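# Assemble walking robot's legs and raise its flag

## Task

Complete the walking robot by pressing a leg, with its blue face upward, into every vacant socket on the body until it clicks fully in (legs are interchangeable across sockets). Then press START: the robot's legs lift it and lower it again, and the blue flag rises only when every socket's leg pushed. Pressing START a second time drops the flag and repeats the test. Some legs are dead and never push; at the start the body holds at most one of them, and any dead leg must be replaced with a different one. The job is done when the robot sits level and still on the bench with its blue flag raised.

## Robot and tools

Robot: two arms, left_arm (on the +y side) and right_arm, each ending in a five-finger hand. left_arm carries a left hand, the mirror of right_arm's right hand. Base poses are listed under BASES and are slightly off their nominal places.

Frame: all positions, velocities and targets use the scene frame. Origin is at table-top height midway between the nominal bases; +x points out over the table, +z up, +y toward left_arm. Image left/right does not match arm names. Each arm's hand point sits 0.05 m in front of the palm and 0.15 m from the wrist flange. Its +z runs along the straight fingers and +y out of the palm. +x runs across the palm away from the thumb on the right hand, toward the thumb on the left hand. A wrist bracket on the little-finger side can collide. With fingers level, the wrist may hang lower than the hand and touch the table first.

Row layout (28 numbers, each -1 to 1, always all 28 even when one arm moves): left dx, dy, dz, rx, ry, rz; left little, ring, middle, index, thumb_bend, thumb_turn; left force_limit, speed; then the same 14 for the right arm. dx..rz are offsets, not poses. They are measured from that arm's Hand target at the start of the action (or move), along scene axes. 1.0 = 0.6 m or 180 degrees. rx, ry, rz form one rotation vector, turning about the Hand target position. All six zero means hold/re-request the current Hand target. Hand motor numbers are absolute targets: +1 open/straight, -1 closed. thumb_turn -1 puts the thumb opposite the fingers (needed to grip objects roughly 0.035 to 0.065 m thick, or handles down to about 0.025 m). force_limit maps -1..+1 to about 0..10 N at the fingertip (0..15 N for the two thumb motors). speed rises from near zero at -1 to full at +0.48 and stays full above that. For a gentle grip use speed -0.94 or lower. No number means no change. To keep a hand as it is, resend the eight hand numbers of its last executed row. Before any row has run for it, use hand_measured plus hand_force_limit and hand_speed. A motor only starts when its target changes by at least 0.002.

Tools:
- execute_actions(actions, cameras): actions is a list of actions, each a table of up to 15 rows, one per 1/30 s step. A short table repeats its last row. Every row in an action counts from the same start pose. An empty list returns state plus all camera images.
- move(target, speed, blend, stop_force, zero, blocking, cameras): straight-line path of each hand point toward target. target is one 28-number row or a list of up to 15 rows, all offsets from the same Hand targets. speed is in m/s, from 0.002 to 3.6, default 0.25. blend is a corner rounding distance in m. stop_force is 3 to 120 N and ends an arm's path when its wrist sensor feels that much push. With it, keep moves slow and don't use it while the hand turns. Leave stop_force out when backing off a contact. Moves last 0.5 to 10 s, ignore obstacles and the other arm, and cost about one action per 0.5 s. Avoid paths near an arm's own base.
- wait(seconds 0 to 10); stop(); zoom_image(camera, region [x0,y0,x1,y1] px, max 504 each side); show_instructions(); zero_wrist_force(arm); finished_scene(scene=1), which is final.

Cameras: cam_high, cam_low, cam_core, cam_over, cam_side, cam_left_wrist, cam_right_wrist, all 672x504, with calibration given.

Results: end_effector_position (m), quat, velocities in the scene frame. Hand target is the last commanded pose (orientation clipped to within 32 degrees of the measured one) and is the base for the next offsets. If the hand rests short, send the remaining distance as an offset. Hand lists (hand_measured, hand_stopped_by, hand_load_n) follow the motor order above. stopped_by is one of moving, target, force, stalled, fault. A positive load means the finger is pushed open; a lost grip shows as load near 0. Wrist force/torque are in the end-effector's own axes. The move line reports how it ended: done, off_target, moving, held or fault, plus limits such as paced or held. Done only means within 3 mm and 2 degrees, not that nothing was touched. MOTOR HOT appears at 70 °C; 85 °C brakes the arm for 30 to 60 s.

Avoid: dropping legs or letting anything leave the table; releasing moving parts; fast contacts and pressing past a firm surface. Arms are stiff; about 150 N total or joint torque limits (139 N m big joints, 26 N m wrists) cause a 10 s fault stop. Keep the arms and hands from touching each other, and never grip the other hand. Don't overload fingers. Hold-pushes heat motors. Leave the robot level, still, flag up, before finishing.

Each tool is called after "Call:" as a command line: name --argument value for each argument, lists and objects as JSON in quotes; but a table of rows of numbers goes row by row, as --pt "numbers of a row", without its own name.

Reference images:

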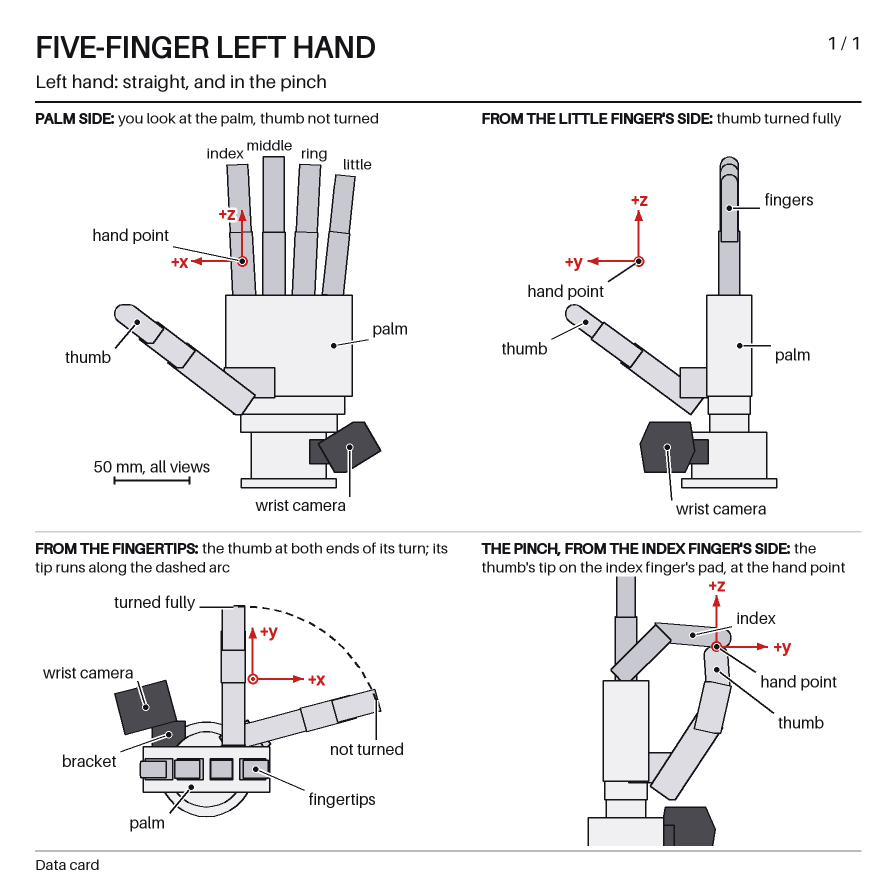

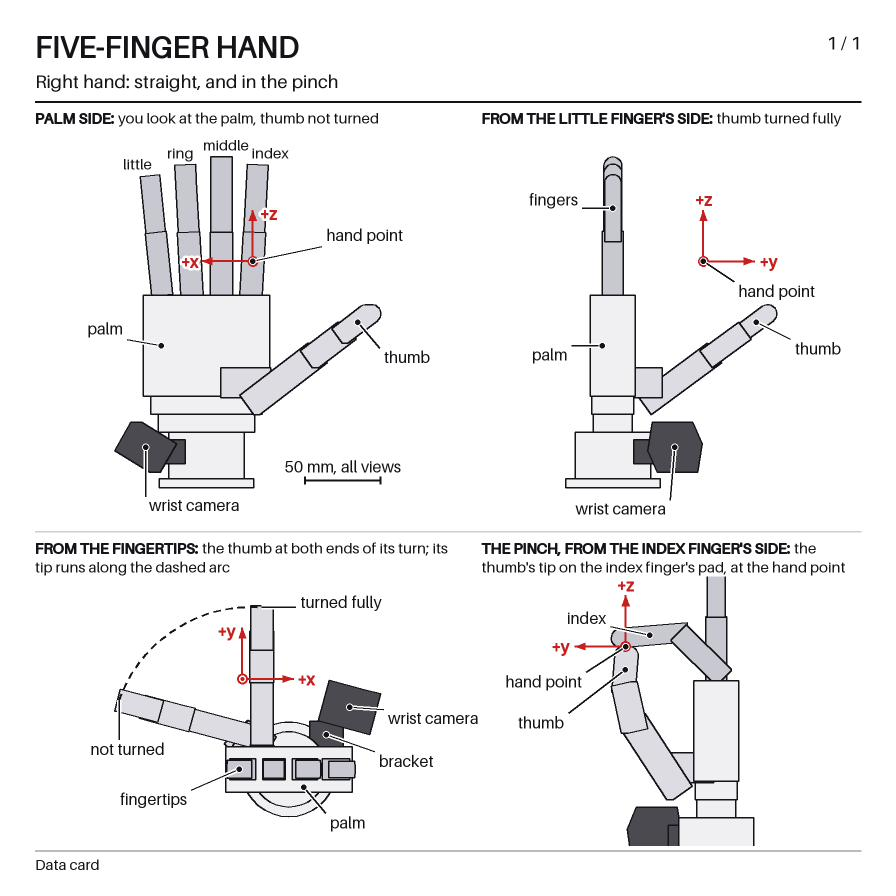

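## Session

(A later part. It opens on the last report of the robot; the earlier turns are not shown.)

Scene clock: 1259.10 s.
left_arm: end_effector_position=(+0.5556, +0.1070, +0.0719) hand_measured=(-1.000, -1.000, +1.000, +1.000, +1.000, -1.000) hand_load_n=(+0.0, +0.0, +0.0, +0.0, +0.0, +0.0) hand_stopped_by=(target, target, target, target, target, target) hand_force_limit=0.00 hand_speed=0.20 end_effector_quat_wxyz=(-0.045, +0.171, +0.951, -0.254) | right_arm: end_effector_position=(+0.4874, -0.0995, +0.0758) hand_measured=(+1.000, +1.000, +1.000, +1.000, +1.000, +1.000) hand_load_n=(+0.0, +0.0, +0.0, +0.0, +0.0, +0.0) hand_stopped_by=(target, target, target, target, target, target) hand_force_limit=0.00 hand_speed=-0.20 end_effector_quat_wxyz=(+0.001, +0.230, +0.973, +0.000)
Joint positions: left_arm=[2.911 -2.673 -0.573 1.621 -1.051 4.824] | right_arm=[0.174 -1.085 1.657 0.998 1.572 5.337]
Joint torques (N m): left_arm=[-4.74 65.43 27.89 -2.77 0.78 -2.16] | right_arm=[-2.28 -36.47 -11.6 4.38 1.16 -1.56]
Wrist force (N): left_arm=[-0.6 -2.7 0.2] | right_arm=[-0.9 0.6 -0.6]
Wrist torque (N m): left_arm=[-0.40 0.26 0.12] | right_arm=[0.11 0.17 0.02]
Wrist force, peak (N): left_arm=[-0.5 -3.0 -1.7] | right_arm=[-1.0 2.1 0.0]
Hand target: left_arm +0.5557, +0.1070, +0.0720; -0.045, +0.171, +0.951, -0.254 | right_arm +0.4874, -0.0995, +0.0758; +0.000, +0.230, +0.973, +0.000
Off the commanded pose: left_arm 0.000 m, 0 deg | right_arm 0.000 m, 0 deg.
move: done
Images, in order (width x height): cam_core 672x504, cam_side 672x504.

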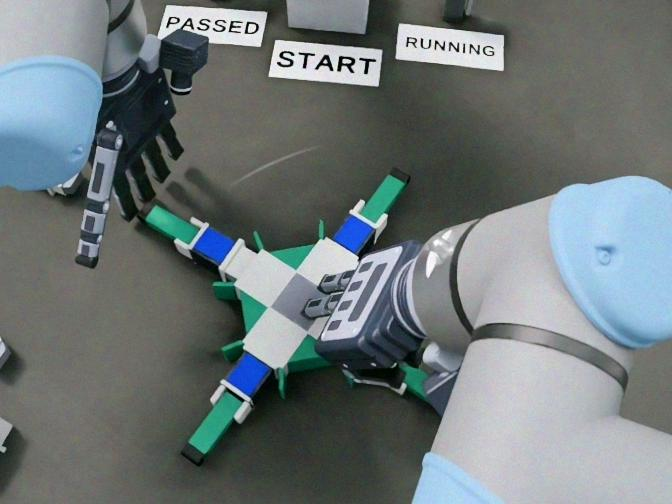

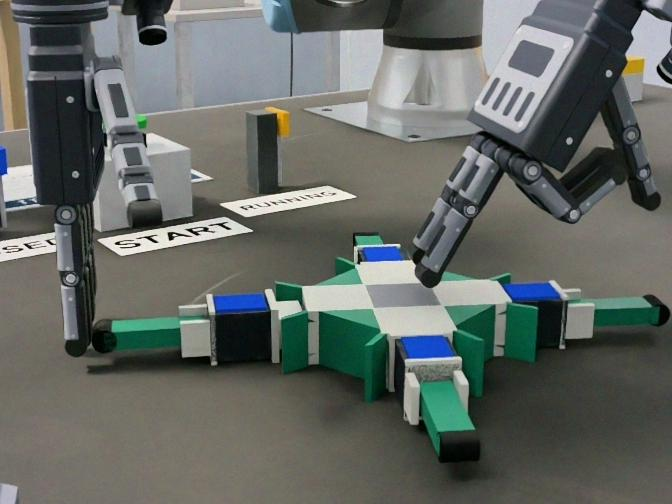

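Call:
move --target '[0,0,-0.04,0,0,0,-1,-1,1,1,1,-1,0,0.2,0,0,0,0,0,0,1,1,1,1,1,1,0,-0.2]' --speed 0.012 --stop_force 17

Call:
move --target '[0,0,0,0,0,0,-1,-1,1,1,1,-1,0,0.2,0.0299,0.0596,0,0,0,0,1,1,1,1,1,1,0,-0.2]' --speed 0.03 --stop_force 24 --cameras '["cam_core","cam_side"]'

Scene clock: 1262.73 s.
left_arm: end_effector_position=(+0.5557, +0.1070, +0.0629) hand_measured=(-1.000, -1.000, +1.000, +1.000, +1.000, -1.000) hand_load_n=(+0.0, +0.0, +1.0, +0.0, +0.0, +0.0) hand_stopped_by=(target, target, target, target, target, target) hand_force_limit=0.00 hand_speed=0.20 end_effector_quat_wxyz=(-0.045, +0.171, +0.951, -0.254) | right_arm: end_effector_position=(+0.4874, -0.0995, +0.0758) hand_measured=(+1.000, +1.000, +1.000, +1.000, +1.000, +1.000) hand_load_n=(+0.0, +0.0, +0.0, +0.0, +0.0, +0.0) hand_stopped_by=(target, target, target, target, target, target) hand_force_limit=0.00 hand_speed=-0.20 end_effector_quat_wxyz=(+0.000, +0.230, +0.973, +0.000)
Joint positions: left_arm=[2.911 -2.678 -0.587 1.64 -1.051 4.824] | right_arm=[0.175 -1.085 1.657 0.998 1.572 5.337]
Joint torques (N m): left_arm=[-2.94 53.74 23.51 -1.75 -2.82 -1.78] | right_arm=[9.02 -30.06 -25.34 4.22 -1.86 1.16]
Wrist force (N): left_arm=[-0.8 -8.7 -16.7] | right_arm=[-0.9 1.0 -0.5]
Wrist torque (N m): left_arm=[0.88 -0.08 0.23] | right_arm=[0.16 0.17 0.03]
Wrist force, peak (N): left_arm=[-1.1 -10.7 -23.2] | right_arm=[-1.0 1.0 -0.9]
Hand target: left_arm +0.5557, +0.1070, +0.0629; -0.045, +0.171, +0.951, -0.254 (not the last commanded pose) | right_arm +0.4874, -0.0995, +0.0758; +0.000, +0.230, +0.973, +0.000
Off the commanded pose: left_arm 0.015 m, 0 deg | right_arm 0.000 m, 0 deg.
move: contact (left_arm)

Scene clock: 1265.10 s.
left_arm: end_effector_position=(+0.5557, +0.1070, +0.0629) hand_measured=(-1.000, -1.000, +1.000, +1.000, +1.000, -1.000) hand_load_n=(+0.0, +0.0, +0.0, +0.0, +0.0, +0.0) hand_stopped_by=(target, target, target, target, target, target) hand_force_limit=0.00 hand_speed=0.20 end_effector_quat_wxyz=(-0.045, +0.171, +0.951, -0.254) | right_arm: end_effector_position=(+0.5054, -0.0638, +0.0758) hand_measured=(+1.000, +1.000, +1.000, +1.000, +1.000, +1.000) hand_load_n=(+0.0, +0.0, +0.5, +0.5, -0.5, +0.0) hand_stopped_by=(target, target, target, target, target, target) hand_force_limit=0.00 hand_speed=-0.20 end_effector_quat_wxyz=(+0.000, +0.230, +0.973, +0.000)
Joint positions: left_arm=[2.911 -2.678 -0.587 1.64 -1.051 4.824] | right_arm=[0.245 -1.016 1.545 1.042 1.572 5.408]
Joint torques (N m): left_arm=[-12.02 37.99 15.46 0.38 2.69 -1.79] | right_arm=[-9.91 -52.13 -7.68 -1.18 -3.71 -2.82]
Wrist force (N): left_arm=[-1.8 -4.4 -20.4] | right_arm=[-0.7 -7.2 -0.6]
Wrist torque (N m): left_arm=[0.87 -0.24 0.08] | right_arm=[0.29 0.16 -0.24]
Wrist force, peak (N): left_arm=[-2.1 -4.0 -21.5] | right_arm=[-1.0 -16.4 -1.3]
Hand target: left_arm +0.5557, +0.1070, +0.0629; -0.045, +0.171, +0.951, -0.254 | right_arm +0.5054, -0.0638, +0.0758; +0.000, +0.230, +0.973, +0.000
Off the commanded pose: left_arm 0.000 m, 0 deg | right_arm 0.000 m, 0 deg.
move: done
Images, in order (width x height): cam_core 672x504, cam_side 672x504.

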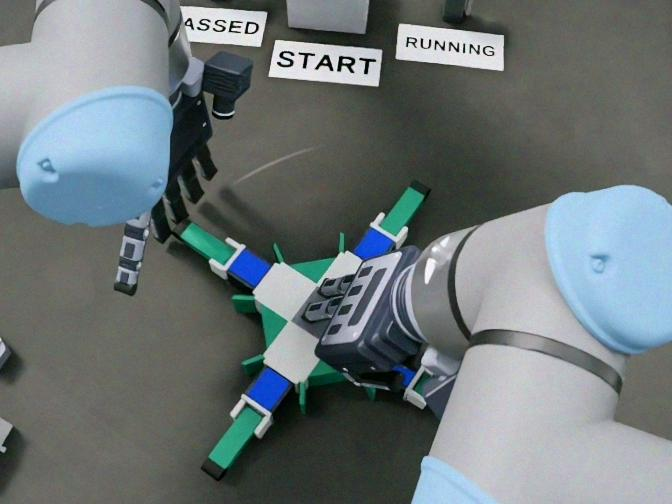

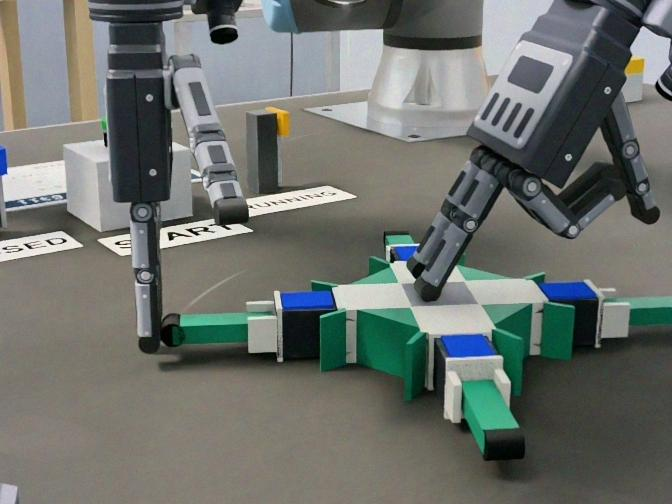

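Call:
zoom_image --camera "cam_core" --region '[160, 160, 450, 480]'

Call:
zoom_image --camera "cam_side" --region '[120, 230, 500, 470]'

Scaled by 1.575 from the camera's 672x504 image, which has a finer 960x720 frame.

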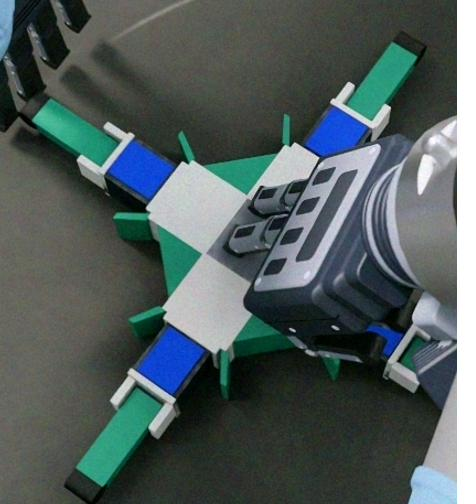

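Scaled by 1.326 from the camera's 672x504 image, which has a finer 960x720 frame.

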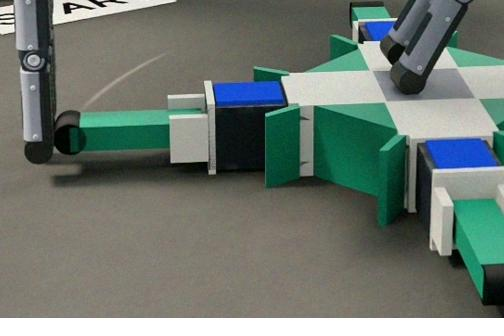

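Call:
move --pt "0 0 0.212 0 0 0 -1 -1 1 1 1 1 0 0.2 -0.0149 -0.0298 0 0 0 0 1 1 1 1 1 1 0 -0.2" --pt "-0.5065 -0.2067 0.2285 0.0770 -0.1679 -0.4873 -1 -1 1 1 1 1 0 0.2 -0.1423 -0.4937 0.2903 0 0 0 1 1 1 1 1 1 0 -0.2" --speed '[0.25,0.55]' --blend '[0.015,0]' --cameras '["cam_core","cam_side","cam_low"]'

Scene clock: 1280.00 s.
left_arm: end_effector_position=(+0.2518, -0.0170, +0.2000) hand_measured=(-1.000, -1.000, +1.000, +1.000, +1.000, +1.000) hand_load_n=(+0.0, +0.0, +0.0, +0.0, +0.0, +0.0) hand_stopped_by=(target, target, target, target, target, target) hand_force_limit=0.00 hand_speed=0.20 end_effector_quat_wxyz=(+0.001, +0.821, +0.571, +0.000) | right_arm: end_effector_position=(+0.4200, -0.3600, +0.2500) hand_measured=(+1.000, +1.000, +1.000, +1.000, +1.000, +1.000) hand_load_n=(+0.0, +0.0, +0.0, +0.0, +0.0, +0.0) hand_stopped_by=(target, target, target, target, target, target) hand_force_limit=0.00 hand_speed=-0.20 end_effector_quat_wxyz=(+0.001, +0.230, +0.973, +0.000)
Joint positions: left_arm=[2.223 -2.12 -1.213 1.763 -1.57 5.692] | right_arm=[-0.568 -1.501 1.723 1.348 1.571 4.595]
Joint torques (N m): left_arm=[-5.86 32.74 27.11 -3.21 1.54 -0.84] | right_arm=[-0.27 -13.69 -8.99 0.36 -0.68 0.17]
Wrist force (N): left_arm=[-0.6 -3.5 0.7] | right_arm=[-0.7 0.8 -1.1]
Wrist torque (N m): left_arm=[-0.52 0.27 0.24] | right_arm=[0.14 0.14 -0.17]
Wrist force, peak (N): left_arm=[-1.9 -4.5 -20.7] | right_arm=[-0.5 -8.1 -0.9]
Hand target: left_arm +0.2518, -0.0171, +0.2000; +0.001, +0.821, +0.571, +0.000 | right_arm +0.4200, -0.3600, +0.2500; +0.000, +0.230, +0.973, +0.000
Off the commanded pose: left_arm 0.000 m, 0 deg | right_arm 0.000 m, 0 deg.
move: done
Images, in order (width x height): cam_low 672x504, cam_core 672x504, cam_side 672x504.

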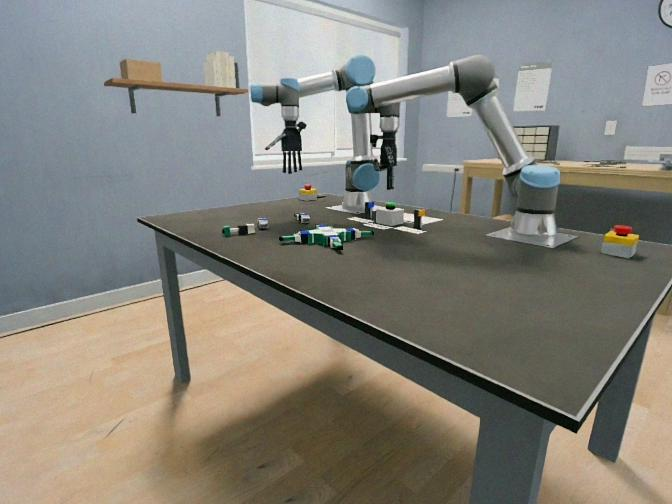

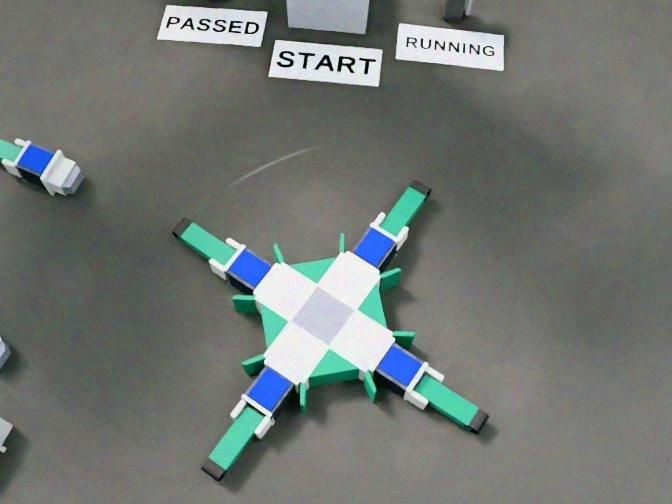

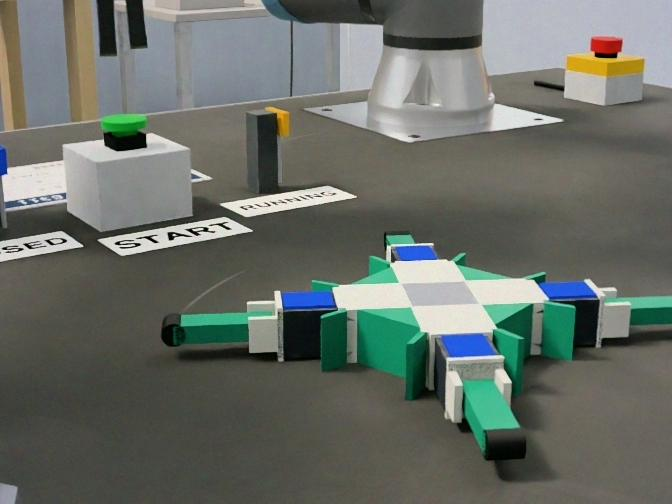

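Call:
move --pt "0 0 -0.072 0 0 0 -1 -1 1 1 1 1 0 0.2 0 0 0 0 0 0 1 1 1 1 1 1 0 -0.2" --pt "0 0 -0.12 0 0 0 -1 -1 1 1 1 1 0 0.2 0 0 0 0 0 0 1 1 1 1 1 1 0 -0.2" --speed '[0.08,0.015]' --stop_force 6

Call:
move --target '[0,0,0.1,0,0,0,-1,-1,1,1,1,1,0,0.2,0,0,0,0,0,0,1,1,1,1,1,1,0,-0.2]' --speed 0.2 --cameras '["cam_side","cam_core"]'

Call:
wait --seconds 1.0 --cameras '["cam_side","cam_core"]'

Scene clock: 1284.37 s.
left_arm: end_effector_position=(+0.2517, -0.0171, +0.1452) hand_measured=(-1.000, -1.000, +1.000, +1.000, +1.000, +1.000) hand_load_n=(+0.0, +0.0, -0.5, +0.0, +0.0, +0.0) hand_stopped_by=(target, target, target, target, target, target) hand_force_limit=0.00 hand_speed=0.20 end_effector_quat_wxyz=(+0.001, +0.821, +0.571, +0.000) | right_arm: end_effector_position=(+0.4200, -0.3600, +0.2500) hand_measured=(+1.000, +1.000, +1.000, +1.000, +1.000, +1.000) hand_load_n=(+0.0, +0.0, -0.5, +0.0, +0.0, +0.0) hand_stopped_by=(target, target, target, target, target, target) hand_force_limit=0.00 hand_speed=-0.20 end_effector_quat_wxyz=(+0.000, +0.230, +0.973, +0.000)
Joint positions: left_arm=[2.223 -2.154 -1.303 1.888 -1.57 5.692] | right_arm=[-0.568 -1.501 1.723 1.348 1.571 4.595]
Joint torques (N m): left_arm=[-4.32 45.89 25.25 -0.66 -1.55 -0.14] | right_arm=[-4.66 -12.96 -8.43 1.18 1.79 -0.27]
Wrist force (N): left_arm=[-0.6 -3.3 -5.2] | right_arm=[-0.9 0.8 -0.6]
Wrist torque (N m): left_arm=[-0.18 0.12 0.23] | right_arm=[0.12 0.14 -0.18]
Wrist force, peak (N): left_arm=[-0.7 -3.5 -5.8] | right_arm=[-1.1 0.7 -0.9]
Hand target: left_arm +0.2517, -0.0171, +0.1452; +0.001, +0.821, +0.571, +0.000 (not the last commanded pose) | right_arm +0.4200, -0.3600, +0.2500; +0.000, +0.230, +0.973, +0.000
Off the commanded pose: left_arm 0.017 m, 0 deg | right_arm 0.000 m, 0 deg.
move: contact (left_arm); path passed 1 of 2 targets

Scene clock: 1285.23 s.
left_arm: end_effector_position=(+0.2518, -0.0171, +0.2052) hand_measured=(-1.000, -1.000, +1.000, +1.000, +1.000, +1.000) hand_load_n=(+0.0, +0.0, +0.0, +0.0, +0.0, +0.0) hand_stopped_by=(target, target, target, target, target, target) hand_force_limit=0.00 hand_speed=0.20 end_effector_quat_wxyz=(+0.001, +0.821, +0.571, +0.000) | right_arm: end_effector_position=(+0.4200, -0.3600, +0.2500) hand_measured=(+1.000, +1.000, +1.000, +1.000, +1.000, +1.000) hand_load_n=(+0.0, +0.0, +0.0, +0.0, +0.0, +0.0) hand_stopped_by=(target, target, target, target, target, target) hand_force_limit=0.00 hand_speed=-0.20 end_effector_quat_wxyz=(+0.000, +0.230, +0.973, +0.000)
Joint positions: left_arm=[2.223 -2.118 -1.203 1.752 -1.57 5.692] | right_arm=[-0.568 -1.501 1.723 1.348 1.571 4.595]
Joint torques (N m): left_arm=[-2.31 34.36 7.66 -3.37 -1.47 -0.67] | right_arm=[-3.98 -13.25 -8.5 1.29 1.64 0.19]
Wrist force (N): left_arm=[-0.8 -3.3 0.5] | right_arm=[-1.0 0.7 -0.7]
Wrist torque (N m): left_arm=[-0.48 0.31 0.22] | right_arm=[0.11 0.15 -0.18]
Wrist force, peak (N): left_arm=[-0.8 -3.3 -5.2] | right_arm=[-1.3 0.2 -0.8]
Hand target: left_arm +0.2517, -0.0171, +0.2052; +0.001, +0.821, +0.571, +0.000 | right_arm +0.4200, -0.3600, +0.2500; +0.000, +0.230, +0.973, +0.000
Off the commanded pose: left_arm 0.000 m, 0 deg | right_arm 0.000 m, 0 deg.
move: done
Images, in order (width x height): cam_core 672x504, cam_side 672x504.

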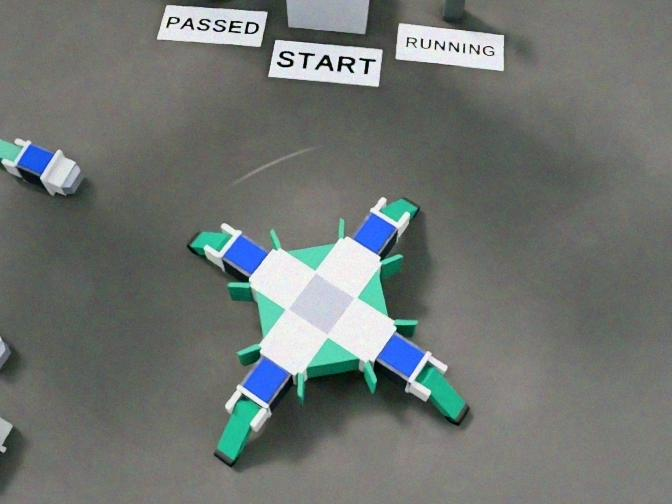

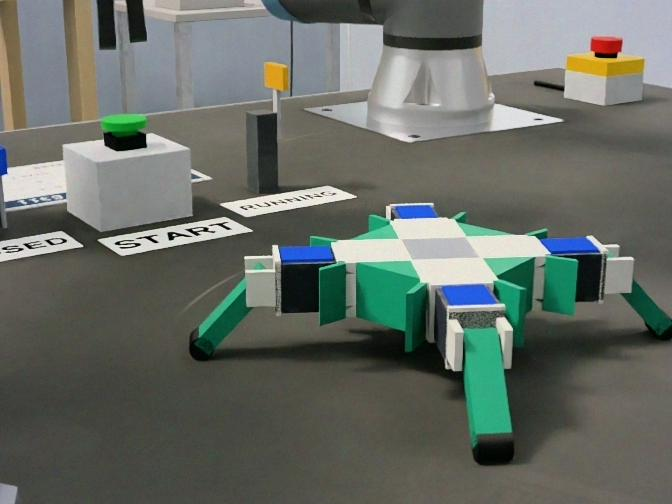

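Scene clock: 1286.23 s.
left_arm: end_effector_position=(+0.2517, -0.0171, +0.2052) hand_measured=(-1.000, -1.000, +1.000, +1.000, +1.000, +1.000) hand_load_n=(+0.0, +0.0, +0.0, +0.0, +0.0, +0.0) hand_stopped_by=(target, target, target, target, target, target) hand_force_limit=0.00 hand_speed=0.20 end_effector_quat_wxyz=(+0.001, +0.821, +0.571, +0.000) | right_arm: end_effector_position=(+0.4200, -0.3600, +0.2500) hand_measured=(+1.000, +1.000, +1.000, +1.000, +1.000, +1.000) hand_load_n=(+0.0, +0.0, +0.0, +0.0, -0.5, +0.0) hand_stopped_by=(target, target, target, target, target, target) hand_force_limit=0.00 hand_speed=-0.20 end_effector_quat_wxyz=(+0.000, +0.230, +0.973, +0.000)
Joint positions: left_arm=[2.223 -2.118 -1.203 1.751 -1.57 5.692] | right_arm=[-0.568 -1.501 1.723 1.348 1.571 4.595]
Joint torques (N m): left_arm=[-2.21 32.68 5.5 -3.64 -1.4 -2.13] | right_arm=[-3.24 -13.93 -8.68 1.32 1.62 0.98]
Wrist force (N): left_arm=[-0.7 -3.5 0.7] | right_arm=[-1.0 0.3 -0.7]
Wrist torque (N m): left_arm=[-0.52 0.30 0.23] | right_arm=[0.05 0.15 -0.20]
Wrist force, peak (N): left_arm=[-0.8 -3.6 0.7] | right_arm=[-1.1 0.5 -0.9]
Hand target: left_arm +0.2517, -0.0171, +0.2052; +0.001, +0.821, +0.571, +0.000 | right_arm +0.4200, -0.3600, +0.2500; +0.000, +0.230, +0.973, +0.000
Off the commanded pose: left_arm 0.000 m, 0 deg | right_arm 0.000 m, 0 deg.
wait: 1.00 s; at rest by 0.17 s
Images, in order (width x height): cam_core 672x504, cam_side 672x504.

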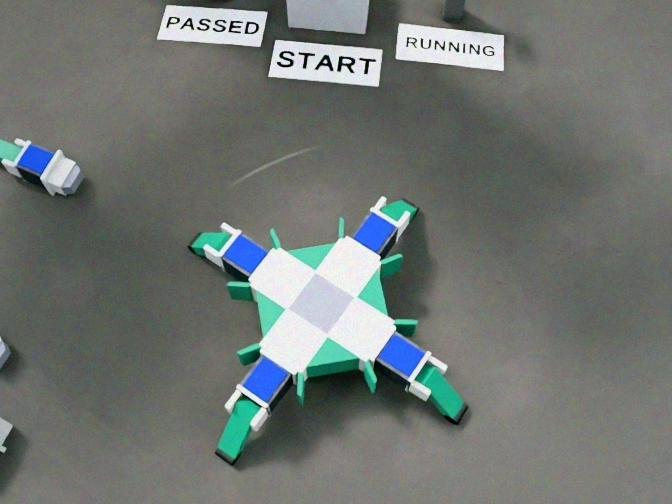

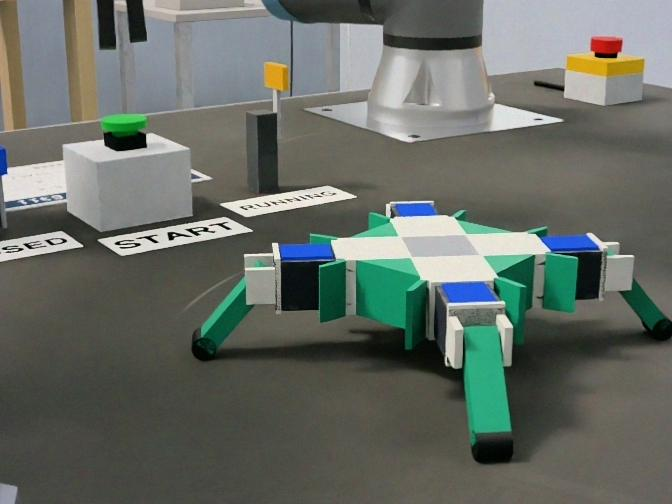

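Call:
wait --seconds 3 --cameras '["cam_side","cam_core","cam_low"]'

Scene clock: 1289.93 s.
left_arm: end_effector_position=(+0.2517, -0.0171, +0.2052) hand_measured=(-1.000, -1.000, +1.000, +1.000, +1.000, +1.000) hand_load_n=(+0.0, +0.0, +0.0, +0.0, +0.0, +0.0) hand_stopped_by=(target, target, target, target, target, target) hand_force_limit=0.00 hand_speed=0.20 end_effector_quat_wxyz=(+0.001, +0.821, +0.571, +0.000) | right_arm: end_effector_position=(+0.4200, -0.3600, +0.2500) hand_measured=(+1.000, +1.000, +1.000, +1.000, +1.000, +1.000) hand_load_n=(+0.0, +0.0, +0.0, +0.0, +0.0, +0.0) hand_stopped_by=(target, target, target, target, target, target) hand_force_limit=0.00 hand_speed=-0.20 end_effector_quat_wxyz=(+0.000, +0.230, +0.973, +0.000)
Joint positions: left_arm=[2.223 -2.118 -1.203 1.751 -1.57 5.692] | right_arm=[-0.568 -1.501 1.723 1.348 1.571 4.595]
Joint torques (N m): left_arm=[-2.42 32.76 4.28 -3.53 -1.31 -2.2] | right_arm=[2.59 -12.58 -8.26 2.03 1.57 1.45]
Wrist force (N): left_arm=[-0.6 -3.2 0.6] | right_arm=[-0.8 0.7 -0.4]
Wrist torque (N m): left_arm=[-0.47 0.27 0.24] | right_arm=[0.10 0.12 -0.18]
Wrist force, peak (N): left_arm=[-0.7 -3.6 0.5] | right_arm=[-0.8 0.7 -1.2]
Hand target: left_arm +0.2517, -0.0171, +0.2052; +0.001, +0.821, +0.571, +0.000 | right_arm +0.4200, -0.3600, +0.2500; +0.000, +0.230, +0.973, +0.000
Off the commanded pose: left_arm 0.000 m, 0 deg | right_arm 0.000 m, 0 deg.
wait: 3.00 s; at rest from the start
Images, in order (width x height): cam_low 672x504, cam_core 672x504, cam_side 672x504.

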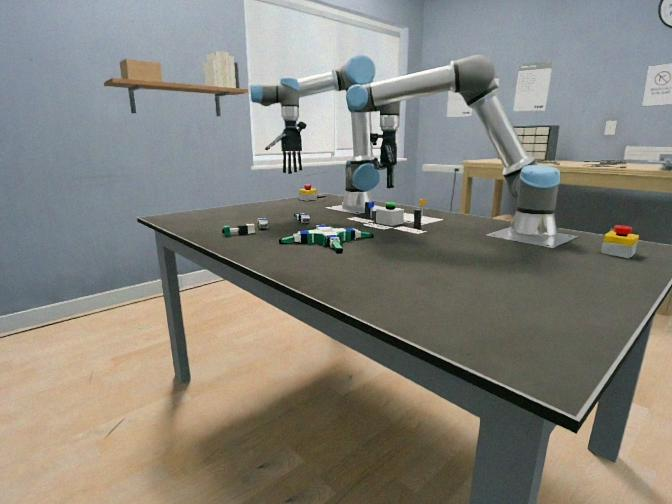

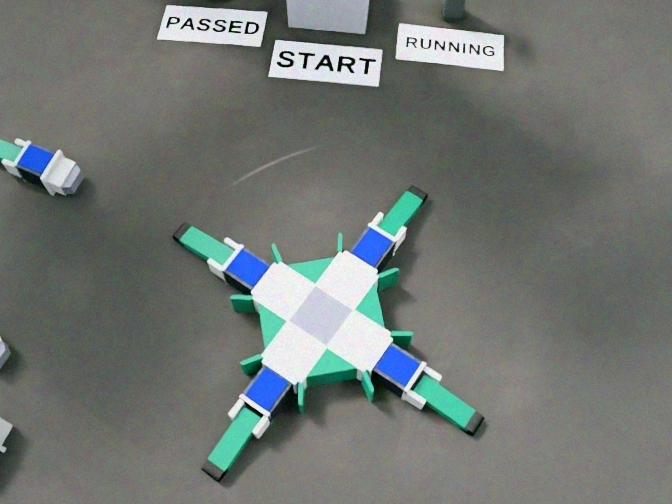

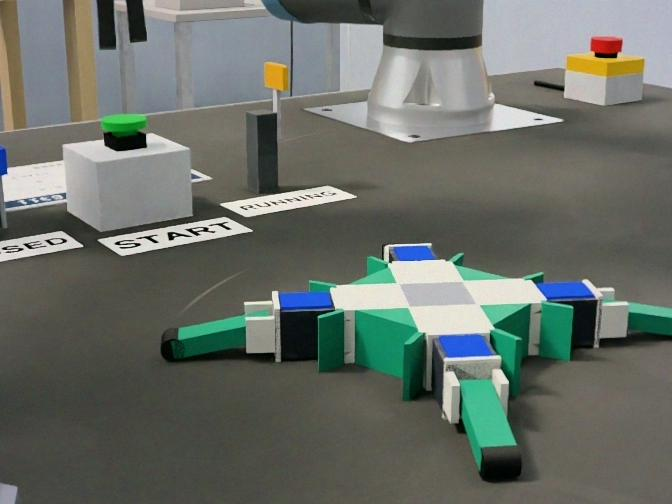

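Call:
wait --seconds 1.5 --cameras '["cam_side","cam_low"]'

Call:
zoom_image --camera "cam_low" --region '[340, 180, 460, 260]'

Scene clock: 1292.77 s.
left_arm: end_effector_position=(+0.2517, -0.0171, +0.2052) hand_measured=(-1.000, -1.000, +1.000, +1.000, +1.000, +1.000) hand_load_n=(+0.0, +0.5, +0.0, +0.0, +0.0, +0.0) hand_stopped_by=(target, target, target, target, target, target) hand_force_limit=0.00 hand_speed=0.20 end_effector_quat_wxyz=(+0.001, +0.821, +0.571, +0.000) | right_arm: end_effector_position=(+0.4200, -0.3600, +0.2500) hand_measured=(+1.000, +1.000, +1.000, +1.000, +1.000, +1.000) hand_load_n=(+0.0, +0.0, +0.0, +0.0, -0.5, +0.0) hand_stopped_by=(target, target, target, target, target, target) hand_force_limit=0.00 hand_speed=-0.20 end_effector_quat_wxyz=(+0.000, +0.230, +0.973, +0.000)
Joint positions: left_arm=[2.223 -2.118 -1.203 1.751 -1.57 5.692] | right_arm=[-0.568 -1.501 1.723 1.348 1.571 4.595]
Joint torques (N m): left_arm=[-2.86 33.15 4.3 -3.53 -1.25 -2.13] | right_arm=[8.07 -11.95 -9.16 2.29 1.45 1.53]
Wrist force (N): left_arm=[-0.7 -3.2 0.5] | right_arm=[-0.5 0.7 -0.5]
Wrist torque (N m): left_arm=[-0.47 0.29 0.23] | right_arm=[0.09 0.08 -0.16]
Wrist force, peak (N): left_arm=[-0.6 -3.6 0.7] | right_arm=[-1.0 0.9 -0.8]
Hand target: left_arm +0.2517, -0.0171, +0.2052; +0.001, +0.821, +0.571, +0.000 | right_arm +0.4200, -0.3600, +0.2500; +0.000, +0.230, +0.973, +0.000
Off the commanded pose: left_arm 0.000 m, 0 deg | right_arm 0.000 m, 0 deg.
wait: 1.50 s; at rest from the start
Images, in order (width x height): cam_low 672x504, cam_side 672x504.

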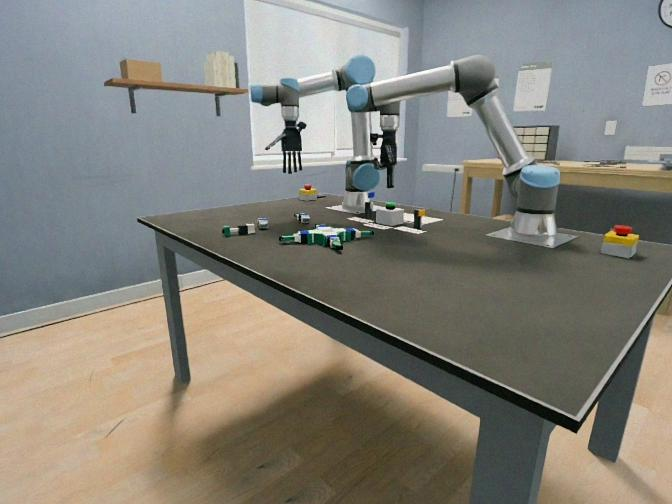

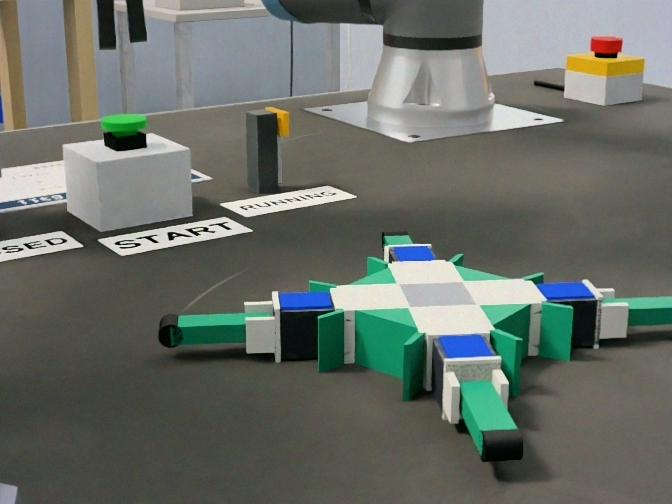

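Scaled by 4.200 from the camera's 672x504 image, which has a finer 960x720 frame.

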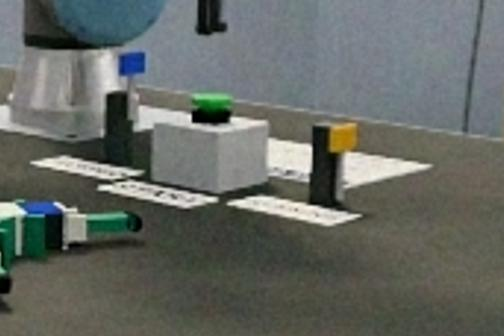

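Call:
finished_scene --scene 1

The scene is finished: the task was done.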